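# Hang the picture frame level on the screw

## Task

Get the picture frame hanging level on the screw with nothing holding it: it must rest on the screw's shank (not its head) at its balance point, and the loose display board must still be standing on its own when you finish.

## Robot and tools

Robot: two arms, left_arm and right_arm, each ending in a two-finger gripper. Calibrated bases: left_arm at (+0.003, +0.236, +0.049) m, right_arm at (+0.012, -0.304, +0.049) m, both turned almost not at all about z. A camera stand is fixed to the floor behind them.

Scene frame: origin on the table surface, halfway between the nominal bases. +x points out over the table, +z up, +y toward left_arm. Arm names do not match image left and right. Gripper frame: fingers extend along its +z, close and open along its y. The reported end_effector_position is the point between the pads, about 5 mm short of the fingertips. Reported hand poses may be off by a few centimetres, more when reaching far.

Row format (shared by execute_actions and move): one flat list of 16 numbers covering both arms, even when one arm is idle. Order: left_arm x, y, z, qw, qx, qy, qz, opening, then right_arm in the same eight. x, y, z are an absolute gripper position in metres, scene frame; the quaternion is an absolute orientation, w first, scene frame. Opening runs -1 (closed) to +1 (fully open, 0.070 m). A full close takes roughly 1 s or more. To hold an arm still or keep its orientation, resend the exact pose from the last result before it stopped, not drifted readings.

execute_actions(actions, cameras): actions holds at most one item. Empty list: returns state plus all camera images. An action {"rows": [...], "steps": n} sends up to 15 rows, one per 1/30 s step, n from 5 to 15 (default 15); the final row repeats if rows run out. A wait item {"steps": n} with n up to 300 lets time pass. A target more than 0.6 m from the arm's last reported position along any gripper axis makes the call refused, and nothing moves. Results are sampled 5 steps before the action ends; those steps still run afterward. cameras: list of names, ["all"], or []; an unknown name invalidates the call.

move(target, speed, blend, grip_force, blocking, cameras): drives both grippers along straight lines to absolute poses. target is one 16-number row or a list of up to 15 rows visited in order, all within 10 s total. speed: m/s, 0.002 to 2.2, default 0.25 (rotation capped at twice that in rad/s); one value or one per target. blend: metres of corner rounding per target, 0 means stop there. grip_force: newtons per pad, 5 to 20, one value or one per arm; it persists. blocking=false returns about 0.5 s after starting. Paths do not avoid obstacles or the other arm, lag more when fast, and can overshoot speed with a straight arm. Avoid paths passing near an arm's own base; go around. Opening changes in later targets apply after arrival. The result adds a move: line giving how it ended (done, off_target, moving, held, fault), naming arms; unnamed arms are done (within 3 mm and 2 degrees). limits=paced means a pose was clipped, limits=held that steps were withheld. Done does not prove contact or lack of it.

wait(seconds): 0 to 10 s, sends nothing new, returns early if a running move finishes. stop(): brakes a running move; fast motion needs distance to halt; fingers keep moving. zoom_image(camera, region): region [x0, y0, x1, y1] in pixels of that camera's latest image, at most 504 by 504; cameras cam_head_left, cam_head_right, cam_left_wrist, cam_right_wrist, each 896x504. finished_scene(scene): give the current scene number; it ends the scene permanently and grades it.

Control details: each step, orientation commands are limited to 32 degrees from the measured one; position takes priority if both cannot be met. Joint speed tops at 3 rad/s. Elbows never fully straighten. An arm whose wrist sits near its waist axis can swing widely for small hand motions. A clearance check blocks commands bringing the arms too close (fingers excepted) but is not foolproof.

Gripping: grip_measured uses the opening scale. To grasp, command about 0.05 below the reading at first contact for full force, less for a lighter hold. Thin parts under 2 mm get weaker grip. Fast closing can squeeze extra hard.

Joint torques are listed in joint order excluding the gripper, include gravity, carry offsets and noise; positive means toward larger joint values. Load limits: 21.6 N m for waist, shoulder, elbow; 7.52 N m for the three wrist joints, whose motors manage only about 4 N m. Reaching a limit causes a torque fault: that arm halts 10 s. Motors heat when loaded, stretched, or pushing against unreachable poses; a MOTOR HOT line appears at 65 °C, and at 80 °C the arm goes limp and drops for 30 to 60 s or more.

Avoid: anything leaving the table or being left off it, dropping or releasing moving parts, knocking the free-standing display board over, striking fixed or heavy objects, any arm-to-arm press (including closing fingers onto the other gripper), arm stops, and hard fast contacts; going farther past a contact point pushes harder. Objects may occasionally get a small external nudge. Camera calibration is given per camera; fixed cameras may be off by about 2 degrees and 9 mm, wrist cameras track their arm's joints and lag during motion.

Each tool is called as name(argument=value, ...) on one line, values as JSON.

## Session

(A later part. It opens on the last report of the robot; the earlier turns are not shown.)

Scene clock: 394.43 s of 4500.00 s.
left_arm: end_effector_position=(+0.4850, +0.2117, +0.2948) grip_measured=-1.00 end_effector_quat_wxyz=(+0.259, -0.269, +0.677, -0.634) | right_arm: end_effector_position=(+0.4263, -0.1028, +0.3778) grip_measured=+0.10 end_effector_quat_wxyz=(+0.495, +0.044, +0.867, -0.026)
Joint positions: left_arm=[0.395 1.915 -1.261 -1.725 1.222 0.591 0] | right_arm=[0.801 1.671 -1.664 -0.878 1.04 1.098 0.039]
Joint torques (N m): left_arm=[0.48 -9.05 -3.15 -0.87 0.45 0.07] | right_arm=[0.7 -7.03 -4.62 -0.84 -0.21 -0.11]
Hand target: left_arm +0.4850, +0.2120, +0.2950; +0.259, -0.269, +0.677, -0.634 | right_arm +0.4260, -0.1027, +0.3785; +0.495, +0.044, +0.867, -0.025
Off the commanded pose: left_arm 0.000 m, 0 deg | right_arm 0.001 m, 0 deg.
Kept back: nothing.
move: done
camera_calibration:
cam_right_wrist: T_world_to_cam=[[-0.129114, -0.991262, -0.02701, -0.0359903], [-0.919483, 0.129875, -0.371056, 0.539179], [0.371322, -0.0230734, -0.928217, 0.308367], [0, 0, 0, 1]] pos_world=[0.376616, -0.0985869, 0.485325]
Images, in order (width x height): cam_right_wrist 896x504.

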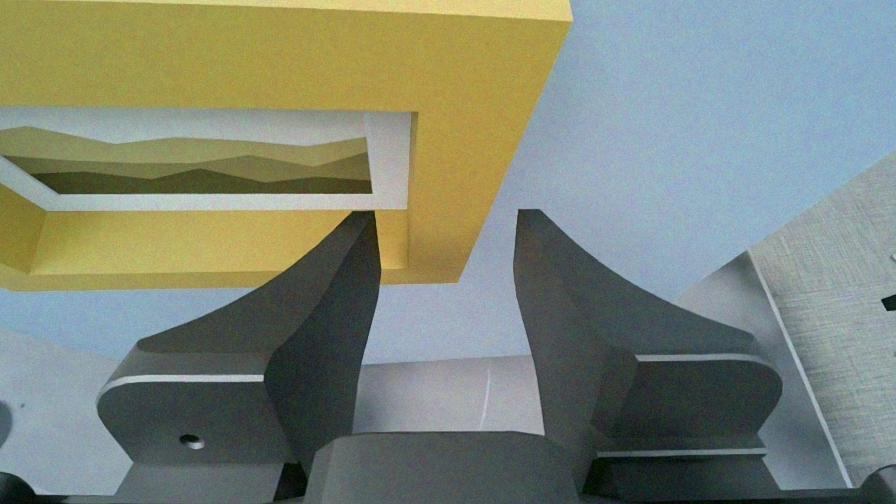

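move(target=[[0.485,0.212,0.295,0.259,-0.269,0.677,-0.634,-1,0.4305,-0.1032,0.3758,0.4954,0.0439,0.8672,-0.0251,0.1],[0.485,0.212,0.295,0.259,-0.269,0.677,-0.634,-1,0.4305,-0.1032,0.3758,0.4954,0.0439,0.8672,-0.0251,-0.32]], speed=0.03, grip_force=[20,8], cameras=["cam_right_wrist","cam_head_left","cam_head_right"])

zoom_image(camera="cam_head_left", region=[425, 15, 525, 105])

zoom_image(camera="cam_head_right", region=[405, 15, 505, 105])

Scene clock: 396.23 s of 4500.00 s.
left_arm: end_effector_position=(+0.4850, +0.2117, +0.2948) grip_measured=-1.00 end_effector_quat_wxyz=(+0.259, -0.269, +0.677, -0.634) | right_arm: end_effector_position=(+0.4305, -0.1033, +0.3759) grip_measured=-0.32 end_effector_quat_wxyz=(+0.496, +0.044, +0.867, -0.025)
Joint positions: left_arm=[0.395 1.915 -1.261 -1.725 1.222 0.591 0] | right_arm=[0.791 1.679 -1.666 -0.877 1.027 1.097 0.024]
Joint torques (N m): left_arm=[0.5 -8.84 -3.1 -0.87 0.42 0.11] | right_arm=[-0.01 -5.99 -4.47 -0.79 -0.32 -0.13]
Hand target: left_arm +0.4850, +0.2120, +0.2950; +0.259, -0.269, +0.677, -0.634 | right_arm +0.4305, -0.1032, +0.3758; +0.495, +0.044, +0.867, -0.025
Off the commanded pose: left_arm 0.000 m, 0 deg | right_arm 0.000 m, 0 deg.
Kept back: nothing.
grip_force (N): 20, 8
move: done
camera_calibration:
cam_right_wrist: T_world_to_cam=[[-0.129062, -0.991243, -0.0279331, -0.0356785], [-0.918998, 0.130143, -0.372163, 0.542665], [0.37254, -0.0223617, -0.927747, 0.304353], [0, 0, 0, 1]] pos_world=[0.38072, -0.0991844, 0.483326]
Images, in order (width x height): cam_head_left 896x504, cam_head_right 896x504, cam_right_wrist 896x504.

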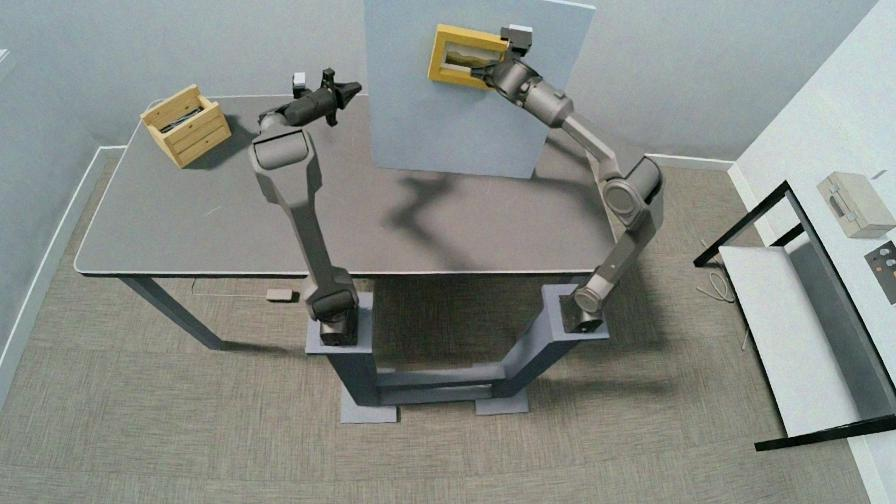

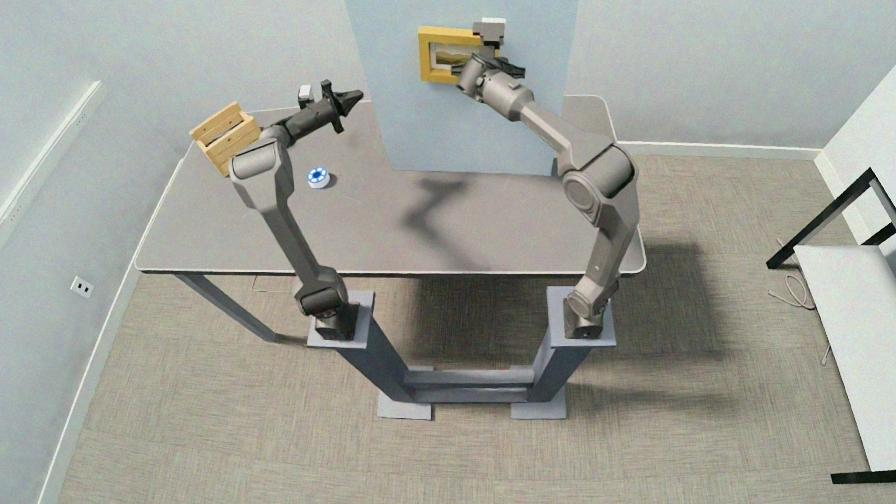

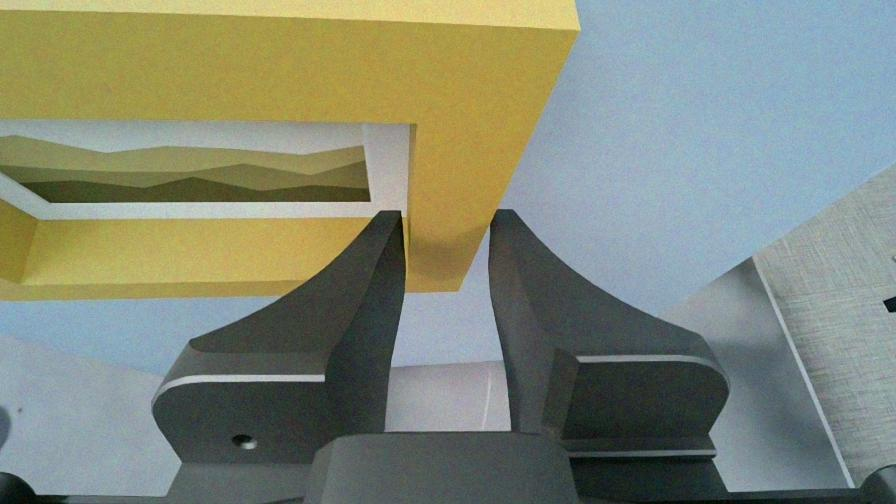

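Scaled by 5.040 from the camera's 896x504 image, which has a finer 1280x720 frame.

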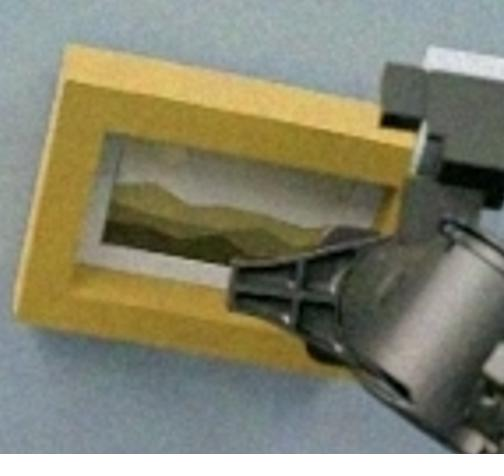

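Scaled by 5.040 from the camera's 896x504 image, which has a finer 1280x720 frame.

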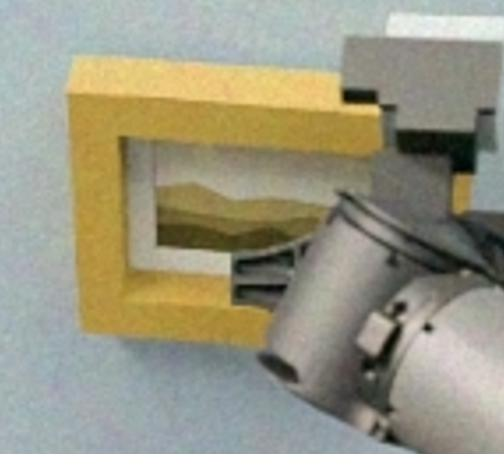

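move(target=[[0.485,0.212,0.295,0.259,-0.269,0.677,-0.634,-1,0.4305,-0.1032,0.3758,0.4940,0.0573,0.8676,-0.0016,-0.28],[0.485,0.212,0.295,0.259,-0.269,0.677,-0.634,-1,0.4305,-0.1035,0.3758,0.4940,0.0573,0.8676,-0.0016,-0.36]], speed=0.03, cameras=["cam_right_wrist"])

Scene clock: 399.03 s of 4500.00 s.
left_arm: end_effector_position=(+0.4850, +0.2117, +0.2948) grip_measured=-1.00 end_effector_quat_wxyz=(+0.259, -0.269, +0.677, -0.634) | right_arm: end_effector_position=(+0.4305, -0.1035, +0.3759) grip_measured=-0.36 end_effector_quat_wxyz=(+0.494, +0.058, +0.868, -0.001)
Joint positions: left_arm=[0.395 1.915 -1.261 -1.725 1.222 0.591 0] | right_arm=[0.776 1.664 -1.65 -0.849 0.993 1.122 0.022]
Joint torques (N m): left_arm=[0.38 -8.95 -3.25 -0.88 0.43 0.11] | right_arm=[-0.45 -7.51 -3.54 -0.86 -0.47 -0.14]
Hand target: left_arm +0.4850, +0.2120, +0.2950; +0.259, -0.269, +0.677, -0.634 | right_arm +0.4305, -0.1035, +0.3758; +0.494, +0.057, +0.868, -0.002
Off the commanded pose: left_arm 0.000 m, 0 deg | right_arm 0.000 m, 0 deg.
Kept back: nothing.
grip_force (N): 20, 8
move: done
camera_calibration:
cam_right_wrist: T_world_to_cam=[[-0.129391, -0.988165, -0.0823834, -0.0148714], [-0.919067, 0.150703, -0.364149, 0.541798], [0.372255, 0.0285981, -0.92769, 0.309748], [0, 0, 0, 1]] pos_world=[0.380719, -0.105204, 0.483421]
Images, in order (width x height): cam_right_wrist 896x504.

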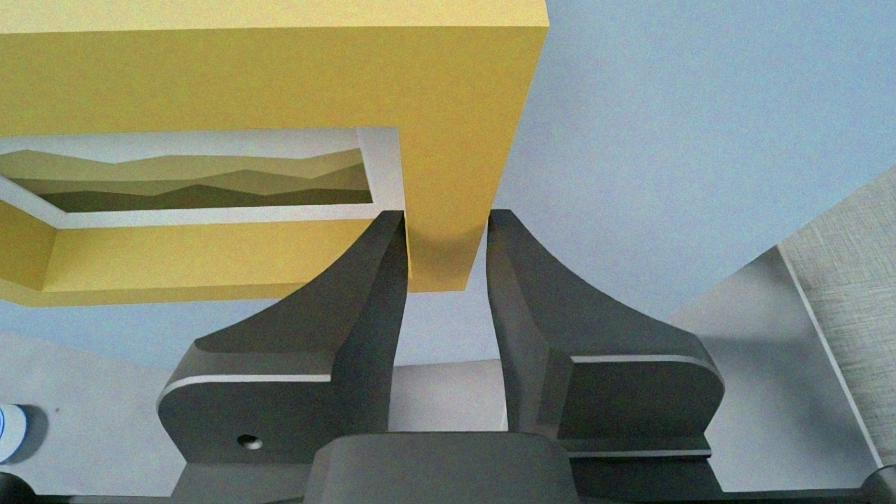

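move(target=[[0.485,0.212,0.295,0.259,-0.269,0.677,-0.634,-1,0.4305,-0.1035,0.3758,0.4940,0.0573,0.8676,-0.0016,-0.41],[0.485,0.212,0.295,0.259,-0.269,0.677,-0.634,-1,0.4305,-0.1035,0.3758,0.4940,0.0573,0.8676,-0.0016,-1]], speed=0.03, grip_force=[20,14], cameras=["cam_right_wrist","cam_head_left","cam_head_right"])

zoom_image(camera="cam_head_left", region=[425, 15, 525, 105])

zoom_image(camera="cam_head_right", region=[405, 15, 505, 105])

Scene clock: 400.50 s of 4500.00 s.
left_arm: end_effector_position=(+0.4850, +0.2117, +0.2948) grip_measured=-1.00 end_effector_quat_wxyz=(+0.259, -0.269, +0.677, -0.634) | right_arm: end_effector_position=(+0.4305, -0.1035, +0.3759) grip_measured=-0.44 end_effector_quat_wxyz=(+0.494, +0.058, +0.868, -0.001)
Joint positions: left_arm=[0.395 1.915 -1.261 -1.725 1.222 0.591 0] | right_arm=[0.776 1.664 -1.65 -0.849 0.993 1.122 0.02]
Joint torques (N m): left_arm=[0.56 -8.85 -3.14 -0.84 0.44 0.12] | right_arm=[0.2 -6.24 -3.58 -0.77 -0.21 -0.13]
Hand target: left_arm +0.4850, +0.2120, +0.2950; +0.259, -0.269, +0.677, -0.634 | right_arm +0.4305, -0.1035, +0.3758; +0.494, +0.057, +0.868, -0.002
Off the commanded pose: left_arm 0.000 m, 0 deg | right_arm 0.000 m, 0 deg.
Kept back: nothing.
grip_force (N): 20, 14
move: done
camera_calibration:
cam_right_wrist: T_world_to_cam=[[-0.129391, -0.988165, -0.0823834, -0.0148714], [-0.919067, 0.150703, -0.364149, 0.541798], [0.372255, 0.0285981, -0.92769, 0.309748], [0, 0, 0, 1]] pos_world=[0.380719, -0.105204, 0.483421]
Images, in order (width x height): cam_head_left 896x504, cam_head_right 896x504, cam_right_wrist 896x504.

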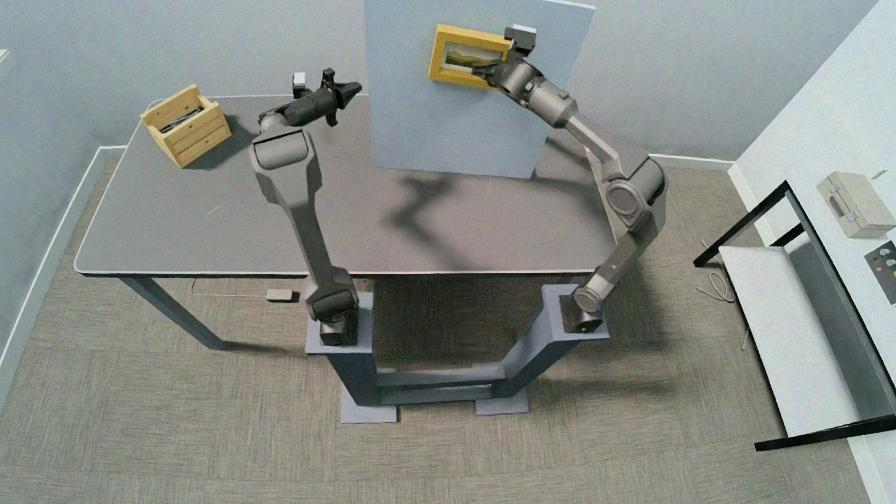

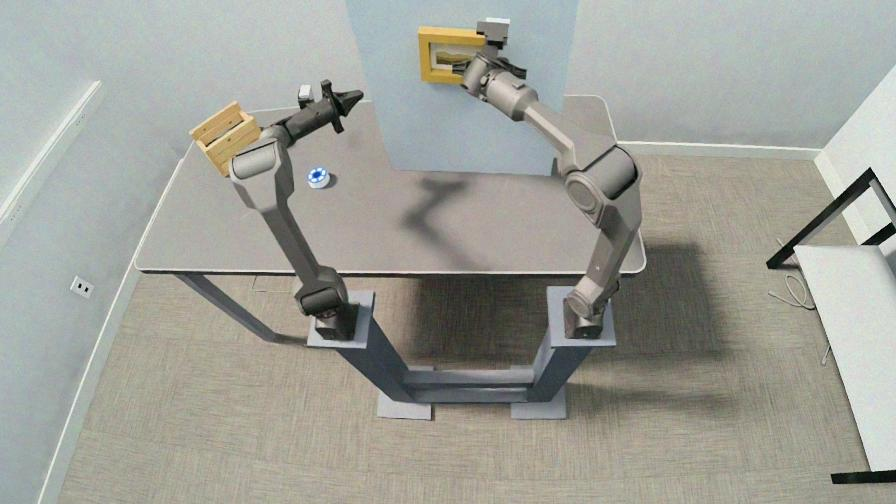

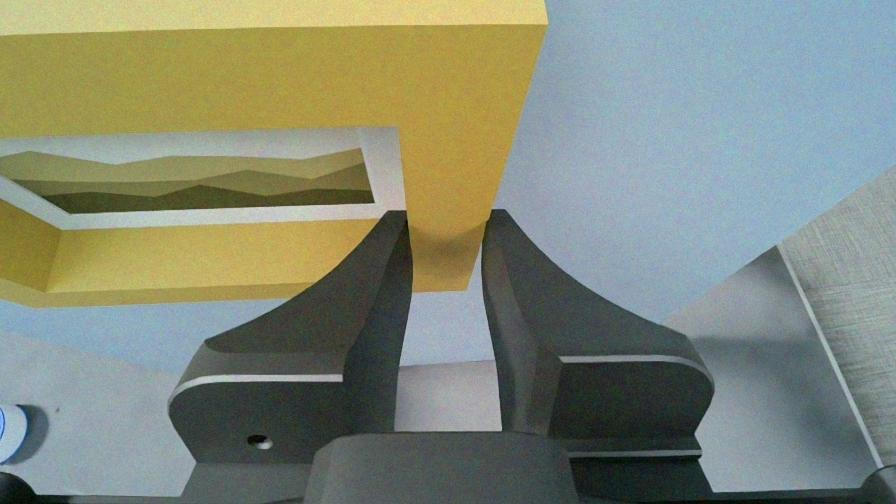

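Scaled by 5.040 from the camera's 896x504 image, which has a finer 1280x720 frame.

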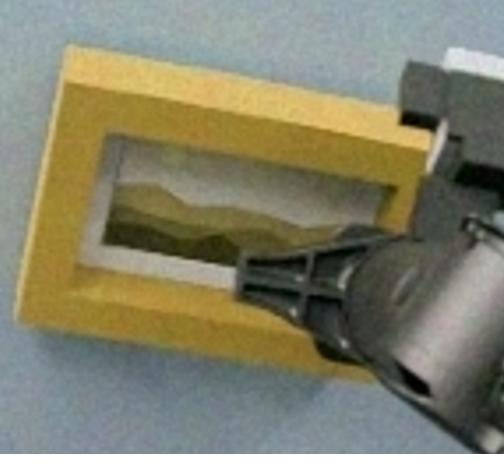

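Scaled by 5.040 from the camera's 896x504 image, which has a finer 1280x720 frame.

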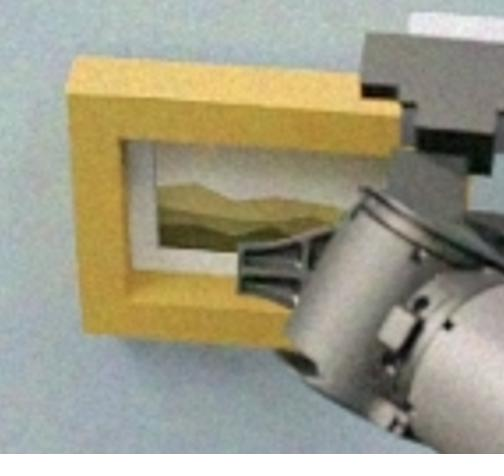

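move(target=[[0.485,0.212,0.295,0.259,-0.269,0.677,-0.634,-1,0.4306,-0.1035,0.3768,0.4940,0.0573,0.8676,-0.0016,-1],[0.485,0.212,0.295,0.259,-0.269,0.677,-0.634,-1,0.4304,-0.1050,0.3807,0.4954,0.0439,0.8672,-0.0251,-1]], speed=0.015, grip_force=[20,20], cameras=["cam_left_wrist","cam_right_wrist","cam_head_left","cam_head_right"])

zoom_image(camera="cam_head_left", region=[425, 15, 525, 105])

zoom_image(camera="cam_head_right", region=[405, 15, 505, 105])

Scene clock: 403.80 s of 4500.00 s.
left_arm: end_effector_position=(+0.4850, +0.2117, +0.2948) grip_measured=-1.00 end_effector_quat_wxyz=(+0.259, -0.269, +0.677, -0.634) | right_arm: end_effector_position=(+0.4303, -0.1052, +0.3809) grip_measured=-0.44 end_effector_quat_wxyz=(+0.496, +0.044, +0.867, -0.025)
Joint positions: left_arm=[0.395 1.915 -1.261 -1.725 1.222 0.591 0] | right_arm=[0.787 1.677 -1.683 -0.865 1.036 1.077 0.019]
Joint torques (N m): left_arm=[0.57 -8.98 -3.2 -0.85 0.45 0.11] | right_arm=[2.72 -4.95 -4.79 -0.88 -0.95 -0.35]
Hand target: left_arm +0.4850, +0.2120, +0.2950; +0.259, -0.269, +0.677, -0.634 | right_arm +0.4304, -0.1050, +0.3807; +0.495, +0.044, +0.867, -0.025
Off the commanded pose: left_arm 0.000 m, 0 deg | right_arm 0.000 m, 0 deg.
Kept back: nothing.
move: done
camera_calibration:
cam_left_wrist: T_world_to_cam=[[0.0443352, -0.0747152, 0.996219, -0.295871], [-0.984812, -0.170833, 0.0310153, 0.505254], [0.16787, -0.982463, -0.0811543, 0.272186], [0, 0, 0, 1]] pos_world=[0.465006, 0.33162, 0.30117]
cam_right_wrist: T_world_to_cam=[[-0.129353, -0.991154, -0.0296968, -0.0366568], [-0.918946, 0.131074, -0.371965, 0.54463], [0.372567, -0.020825, -0.927771, 0.309269], [0, 0, 0, 1]] pos_world=[0.38052, -0.101279, 0.488426]

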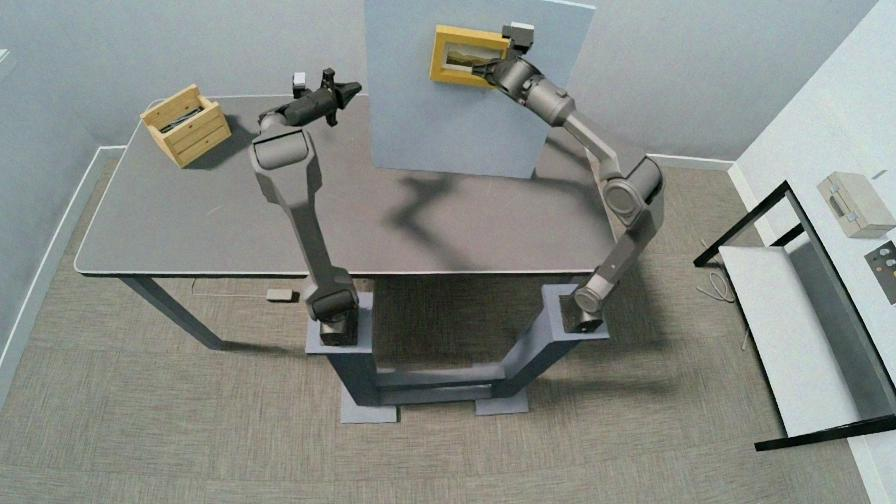

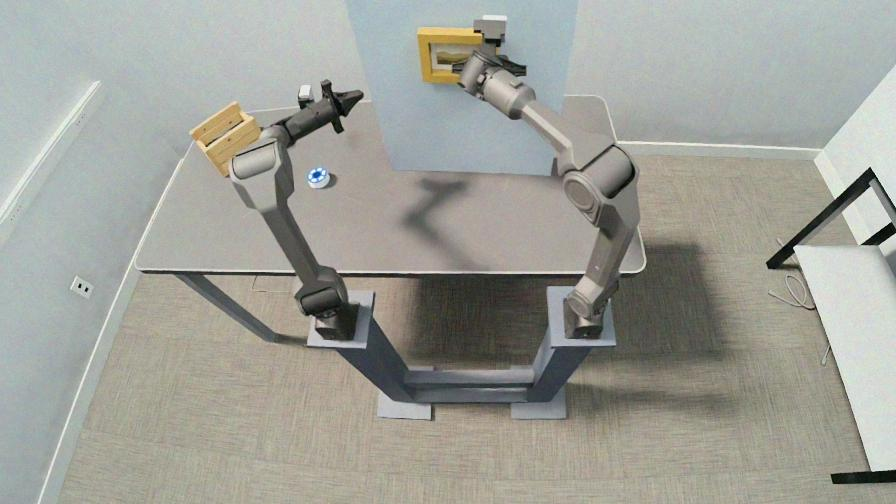

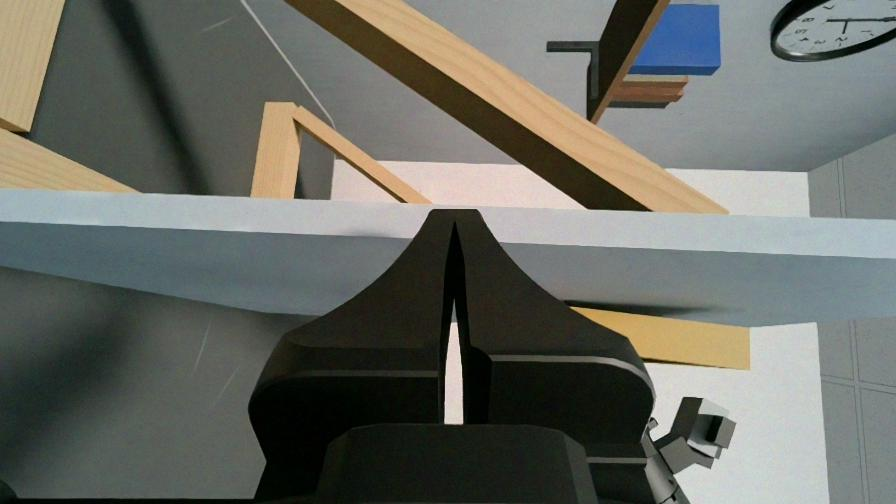

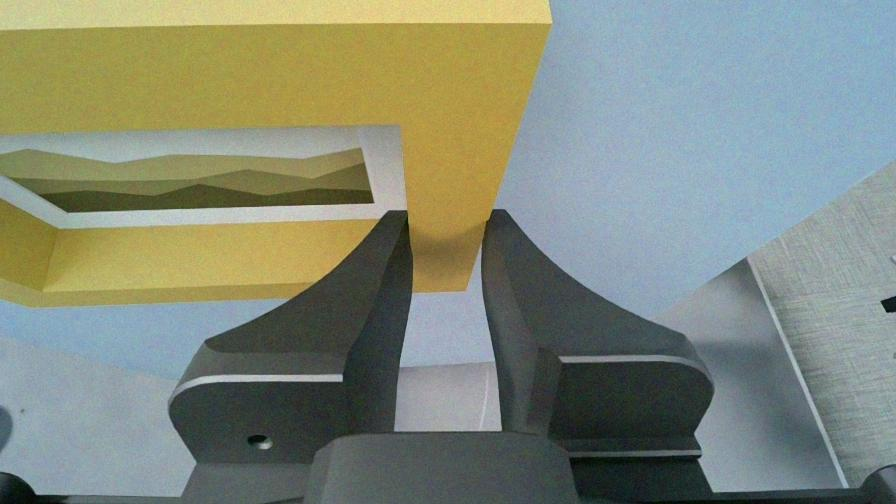

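Scaled by 5.040 from the camera's 896x504 image, which has a finer 1280x720 frame.

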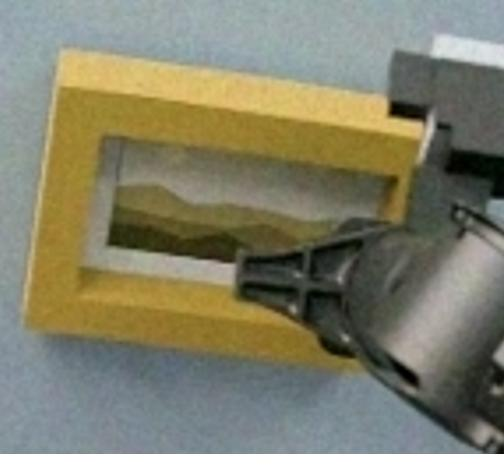

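Scaled by 5.040 from the camera's 896x504 image, which has a finer 1280x720 frame.

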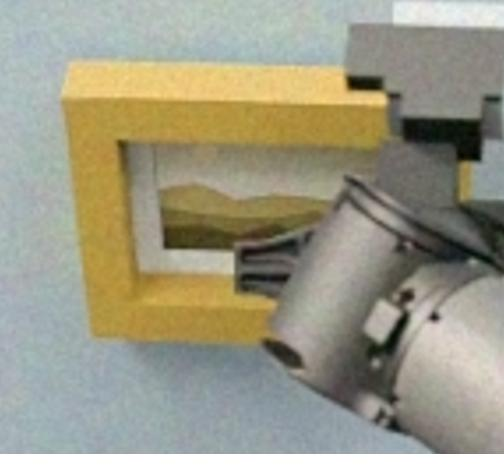

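move(target=[0.485,0.212,0.295,0.259,-0.269,0.677,-0.634,-1,0.4304,-0.1050,0.3799,0.4954,0.0439,0.8672,-0.0251,-1], speed=0.015, cameras=["cam_head_left","cam_head_right"])

zoom_image(camera="cam_head_left", region=[425, 15, 525, 105])

zoom_image(camera="cam_head_right", region=[405, 15, 505, 105])

Scene clock: 405.60 s of 4500.00 s.
left_arm: end_effector_position=(+0.4850, +0.2117, +0.2948) grip_measured=-1.00 end_effector_quat_wxyz=(+0.259, -0.269, +0.677, -0.634) | right_arm: end_effector_position=(+0.4305, -0.1052, +0.3803) grip_measured=-0.44 end_effector_quat_wxyz=(+0.496, +0.044, +0.867, -0.025)
Joint positions: left_arm=[0.395 1.915 -1.261 -1.725 1.222 0.591 0] | right_arm=[0.787 1.677 -1.68 -0.867 1.034 1.079 0.02]
Joint torques (N m): left_arm=[0.47 -8.85 -3.13 -0.87 0.45 0.07] | right_arm=[2.5 -5.72 -3 -0.53 -0.84 -0.14]
Hand target: left_arm +0.4850, +0.2120, +0.2950; +0.259, -0.269, +0.677, -0.634 | right_arm +0.4304, -0.1050, +0.3799; +0.495, +0.044, +0.867, -0.025
Off the commanded pose: left_arm 0.000 m, 0 deg | right_arm 0.000 m, 0 deg.
Kept back: nothing.
move: done
Images, in order (width x height): cam_head_left 896x504, cam_head_right 896x504.

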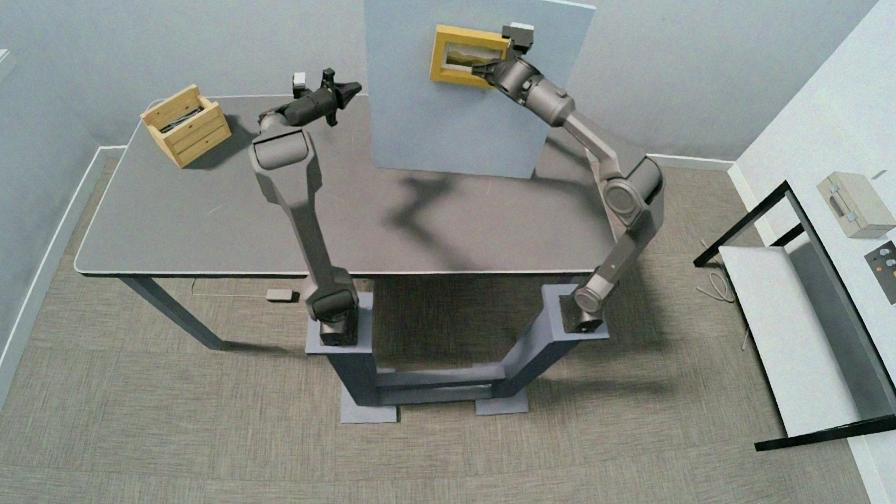

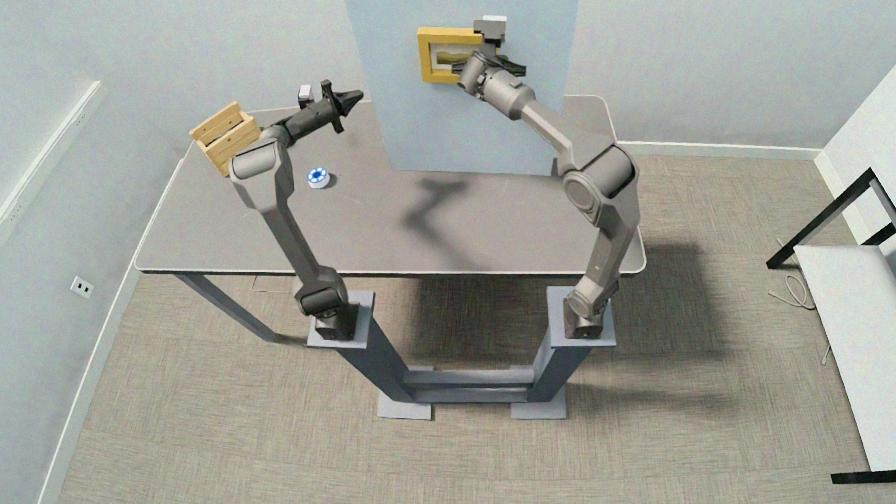

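Scaled by 5.040 from the camera's 896x504 image, which has a finer 1280x720 frame.

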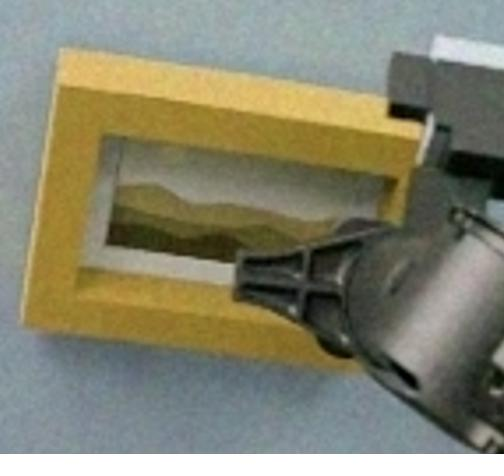

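Scaled by 5.040 from the camera's 896x504 image, which has a finer 1280x720 frame.

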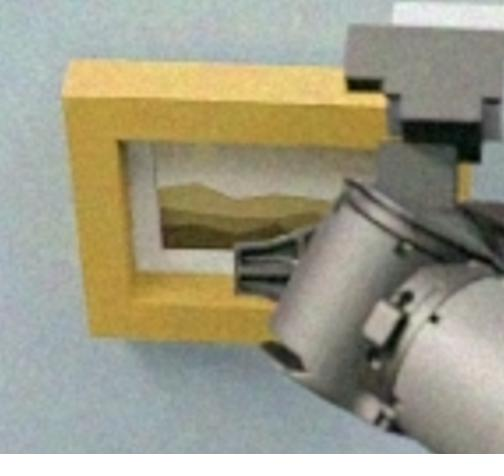

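move(target=[[0.485,0.212,0.295,0.259,-0.269,0.677,-0.634,-1,0.4304,-0.1050,0.3799,0.4954,0.0439,0.8672,-0.0251,-0.36],[0.485,0.212,0.295,0.259,-0.269,0.677,-0.634,-1,0.4304,-0.1050,0.3799,0.4954,0.0439,0.8672,-0.0251,-0.2],[0.485,0.212,0.295,0.259,-0.269,0.677,-0.634,-1,0.4304,-0.1050,0.3799,0.4954,0.0439,0.8672,-0.0251,0.0]], speed=0.015, cameras=["cam_head_left","cam_head_right"])

zoom_image(camera="cam_head_left", region=[425, 15, 525, 105])

zoom_image(camera="cam_head_right", region=[405, 15, 505, 105])

Scene clock: 407.57 s of 4500.00 s.
left_arm: end_effector_position=(+0.4850, +0.2117, +0.2948) grip_measured=-1.00 end_effector_quat_wxyz=(+0.259, -0.269, +0.677, -0.634) | right_arm: end_effector_position=(+0.4302, -0.1047, +0.3798) grip_measured=+0.00 end_effector_quat_wxyz=(+0.495, +0.043, +0.867, -0.025)
Joint positions: left_arm=[0.395 1.915 -1.261 -1.725 1.222 0.591 0] | right_arm=[0.788 1.677 -1.679 -0.867 1.034 1.079 0.035]
Joint torques (N m): left_arm=[0.36 -8.87 -3.15 -0.87 0.47 0.09] | right_arm=[-0.44 -6.95 -4.67 -0.97 -0.22 0.26]
Hand target: left_arm +0.4850, +0.2120, +0.2950; +0.259, -0.269, +0.677, -0.634 | right_arm +0.4304, -0.1050, +0.3799; +0.495, +0.044, +0.867, -0.025
Off the commanded pose: left_arm 0.000 m, 0 deg | right_arm 0.000 m, 0 deg.
Kept back: nothing.
move: done
Images, in order (width x height): cam_head_left 896x504, cam_head_right 896x504.

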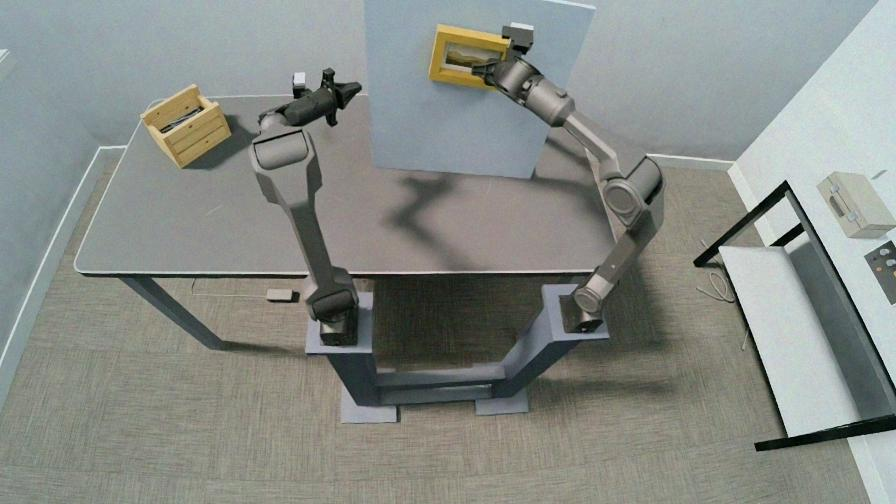

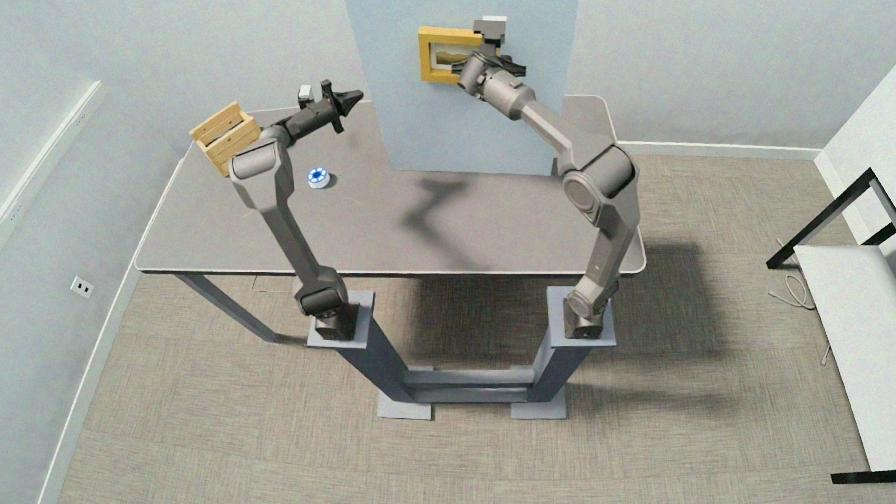

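Scaled by 5.040 from the camera's 896x504 image, which has a finer 1280x720 frame.

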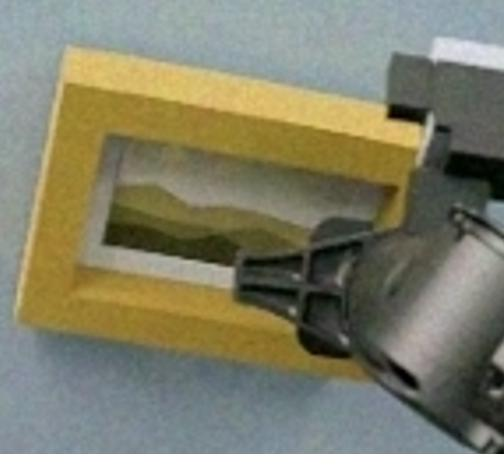

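Scaled by 5.040 from the camera's 896x504 image, which has a finer 1280x720 frame.

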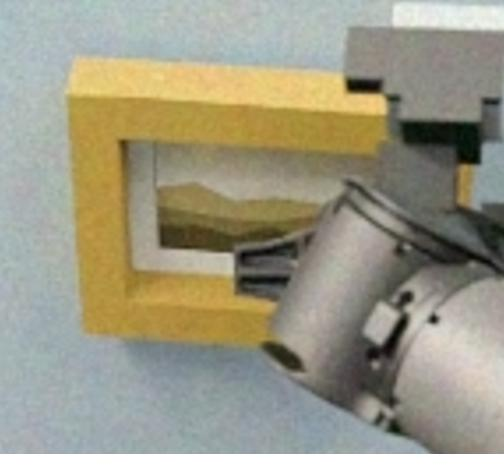

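move(target=[[0.485,0.212,0.295,0.259,-0.269,0.677,-0.634,-1,0.4304,-0.1036,0.3762,0.4941,0.0564,0.8675,-0.0032,0.0],[0.485,0.212,0.295,0.259,-0.269,0.677,-0.634,-1,0.4304,-0.1036,0.3762,0.4941,0.0564,0.8675,-0.0032,-0.28],[0.485,0.212,0.295,0.259,-0.269,0.677,-0.634,-1,0.4304,-0.1036,0.3762,0.4941,0.0564,0.8675,-0.0032,-0.36]], speed=0.02, cameras=["cam_left_wrist","cam_right_wrist","cam_head_left","cam_head_right"])

zoom_image(camera="cam_head_left", region=[425, 15, 525, 105])

zoom_image(camera="cam_left_wrist", region=[560, 250, 740, 400])

Scene clock: 411.77 s of 4500.00 s.
left_arm: end_effector_position=(+0.4850, +0.2117, +0.2948) grip_measured=-1.00 end_effector_quat_wxyz=(+0.259, -0.269, +0.677, -0.634) | right_arm: end_effector_position=(+0.4304, -0.1036, +0.3762) grip_measured=-0.36 end_effector_quat_wxyz=(+0.494, +0.056, +0.867, -0.003)
Joint positions: left_arm=[0.395 1.915 -1.261 -1.725 1.222 0.591 0] | right_arm=[0.777 1.664 -1.651 -0.851 0.996 1.119 0.022]
Joint torques (N m): left_arm=[0.4 -9.06 -3.17 -0.85 0.44 0.1] | right_arm=[-0.12 -7.17 -3.99 -0.93 -0.23 -0.13]
Hand target: left_arm +0.4850, +0.2120, +0.2950; +0.259, -0.269, +0.677, -0.634 | right_arm +0.4304, -0.1036, +0.3762; +0.494, +0.056, +0.868, -0.003
Off the commanded pose: left_arm 0.000 m, 0 deg | right_arm 0.000 m, 0 deg.
Kept back: nothing.
move: done
camera_calibration:
cam_left_wrist: T_world_to_cam=[[0.0443352, -0.0747152, 0.996219, -0.295871], [-0.984812, -0.170833, 0.0310153, 0.505254], [0.16787, -0.982463, -0.0811543, 0.272186], [0, 0, 0, 1]] pos_world=[0.465006, 0.33162, 0.30117]
cam_right_wrist: T_world_to_cam=[[-0.128872, -0.988558, -0.0783943, -0.0167365], [-0.919069, 0.148754, -0.364945, 0.541991], [0.372431, 0.0250183, -0.927723, 0.309722], [0, 0, 0, 1]] pos_world=[0.38062, -0.104917, 0.483821]

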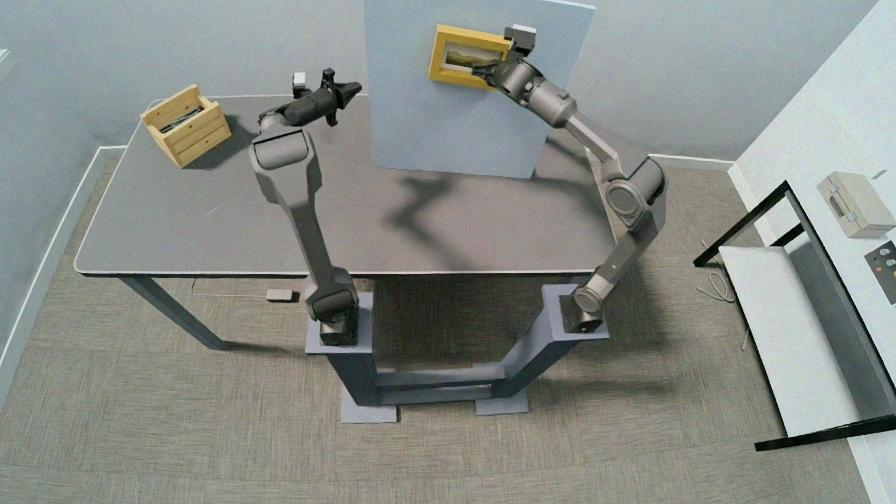

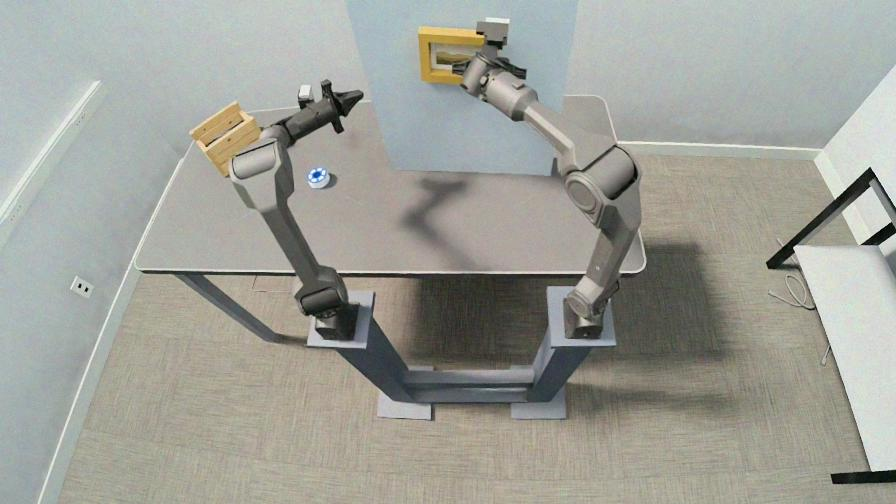

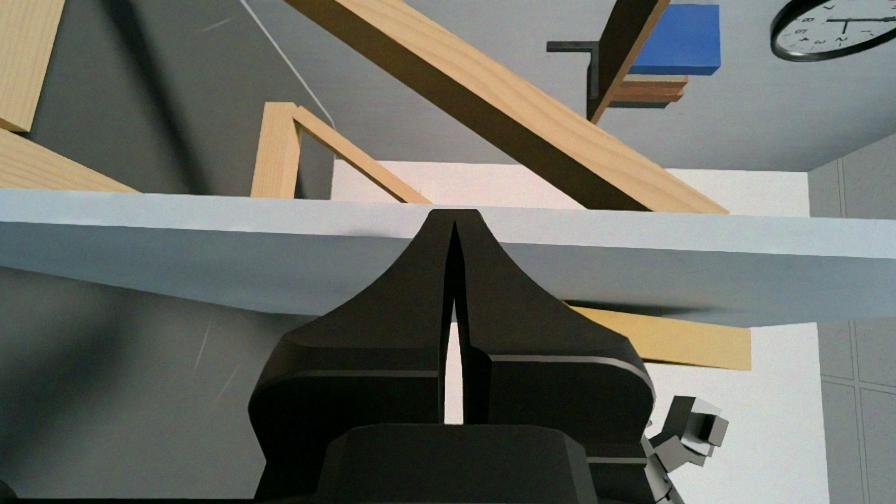

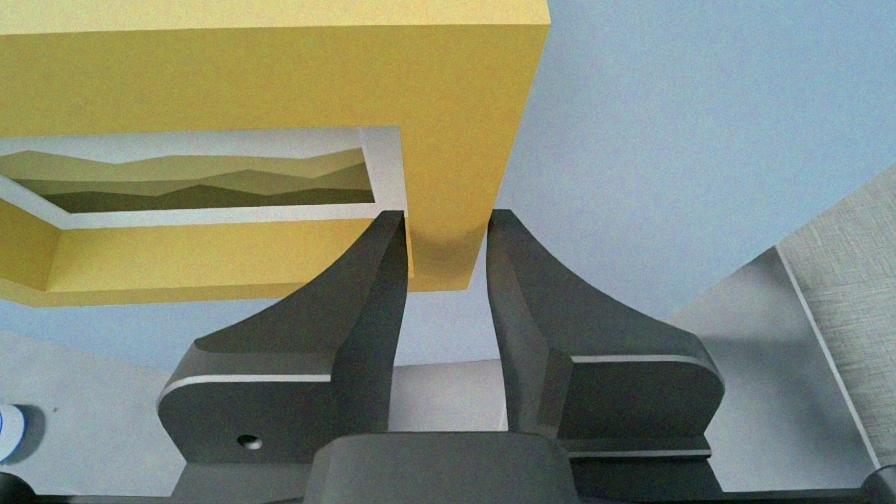

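Scaled by 5.040 from the camera's 896x504 image, which has a finer 1280x720 frame.

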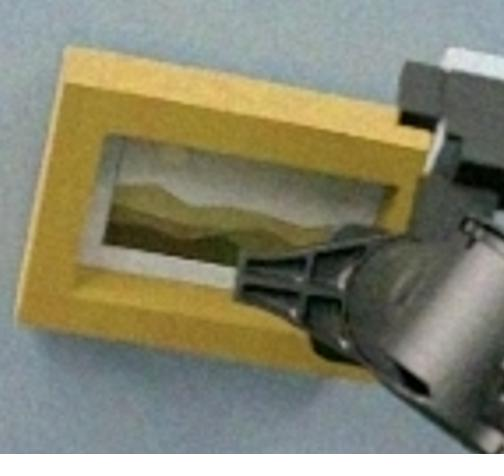

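Scaled by 2.800 from the camera's 896x504 image, which has a finer 1280x720 frame.

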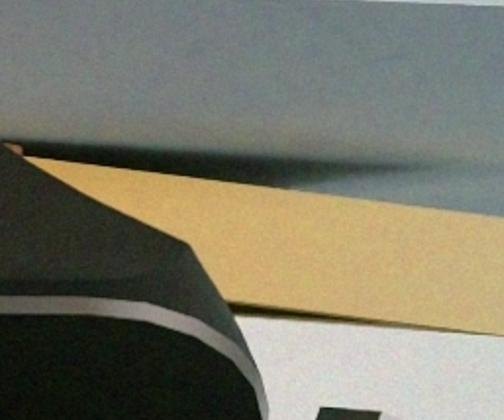

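move(target=[[0.485,0.212,0.295,0.259,-0.269,0.677,-0.634,-1,0.4304,-0.1036,0.3762,0.4941,0.0564,0.8675,-0.0032,-0.41],[0.485,0.212,0.295,0.259,-0.269,0.677,-0.634,-1,0.4304,-0.1036,0.3762,0.4941,0.0564,0.8675,-0.0032,-1],[0.485,0.212,0.295,0.259,-0.269,0.677,-0.634,-1,0.4308,-0.1036,0.3780,0.4941,0.0564,0.8675,-0.0032,-1],[0.485,0.212,0.295,0.259,-0.269,0.677,-0.634,-1,0.4312,-0.1036,0.3788,0.4941,0.0564,0.8675,-0.0032,-1]], speed=0.015, cameras=["cam_left_wrist","cam_head_left","cam_head_right"])

zoom_image(camera="cam_head_left", region=[425, 15, 525, 105])

zoom_image(camera="cam_left_wrist", region=[560, 250, 740, 400])

Scene clock: 414.03 s of 4500.00 s.
left_arm: end_effector_position=(+0.4850, +0.2117, +0.2948) grip_measured=-1.00 end_effector_quat_wxyz=(+0.259, -0.269, +0.677, -0.634) | right_arm: end_effector_position=(+0.4308, -0.1033, +0.3782) grip_measured=-0.45 end_effector_quat_wxyz=(+0.493, +0.056, +0.868, -0.003)
Joint positions: left_arm=[0.395 1.915 -1.261 -1.725 1.222 0.591 0] | right_arm=[0.776 1.668 -1.666 -0.843 1.004 1.107 0.019]
Joint torques (N m): left_arm=[0.27 -8.8 -3.12 -0.88 0.45 0.08] | right_arm=[0.2 -5.89 -5.58 -1.51 -1.33 0.07]
Hand target: left_arm +0.4850, +0.2120, +0.2950; +0.259, -0.269, +0.677, -0.634 | right_arm +0.4312, -0.1036, +0.3788; +0.494, +0.056, +0.868, -0.003
Off the commanded pose: left_arm 0.000 m, 0 deg | right_arm 0.001 m, 0 deg.
Kept back: nothing.
move: done
camera_calibration:
cam_left_wrist: T_world_to_cam=[[0.0443352, -0.0747152, 0.996219, -0.295871], [-0.984812, -0.170833, 0.0310153, 0.505254], [0.16787, -0.982463, -0.0811543, 0.272186], [0, 0, 0, 1]] pos_world=[0.465006, 0.33162, 0.30117]
Images, in order (width x height): cam_head_left 896x504, cam_head_right 896x504, cam_left_wrist 896x504.

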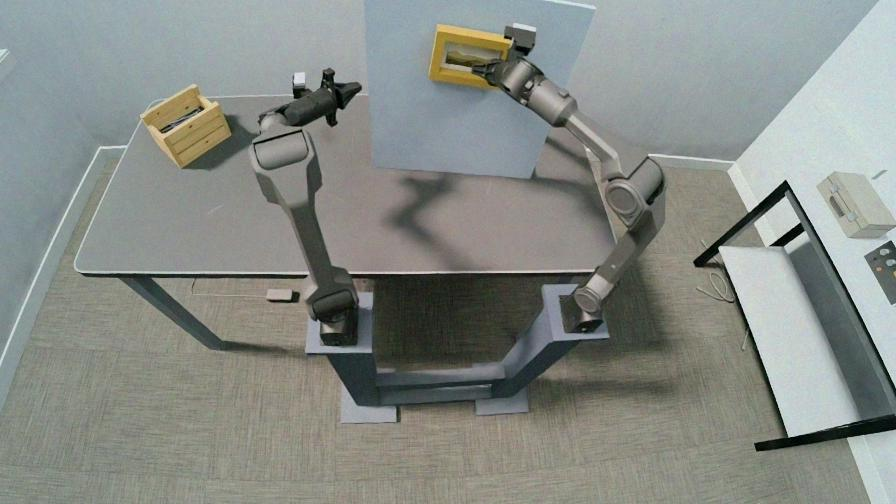

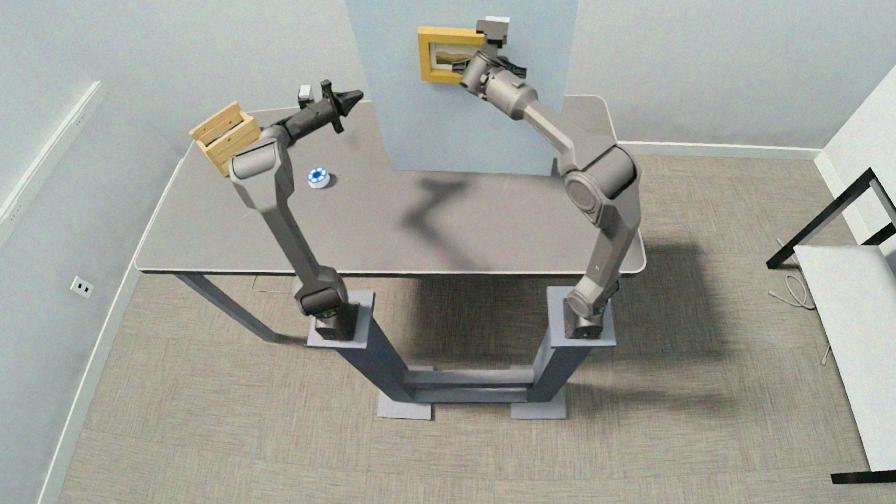

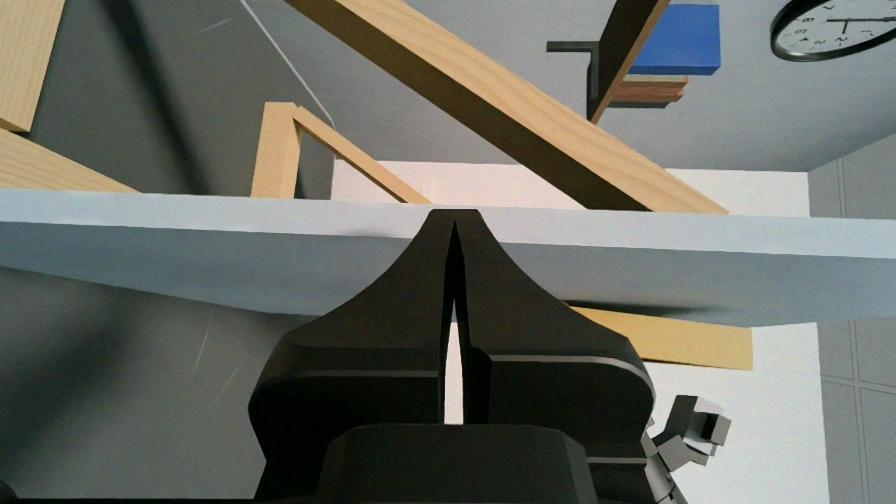

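Scaled by 5.040 from the camera's 896x504 image, which has a finer 1280x720 frame.

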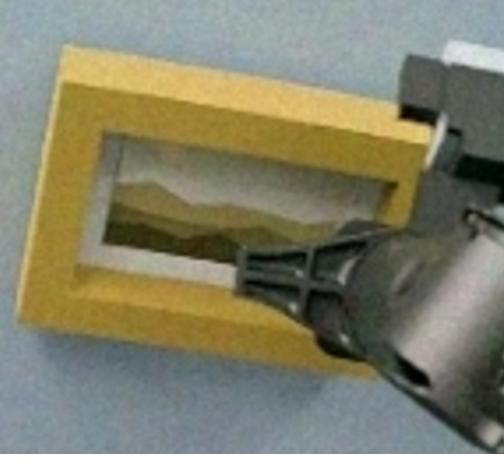

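Scaled by 2.800 from the camera's 896x504 image, which has a finer 1280x720 frame.

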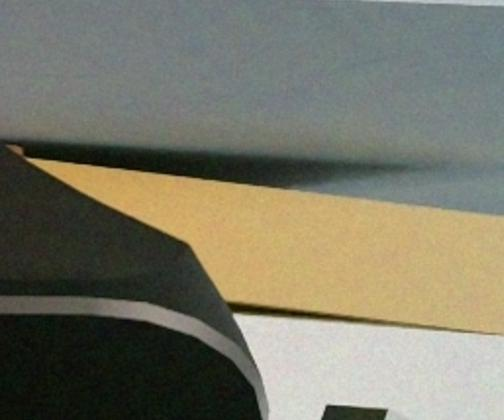

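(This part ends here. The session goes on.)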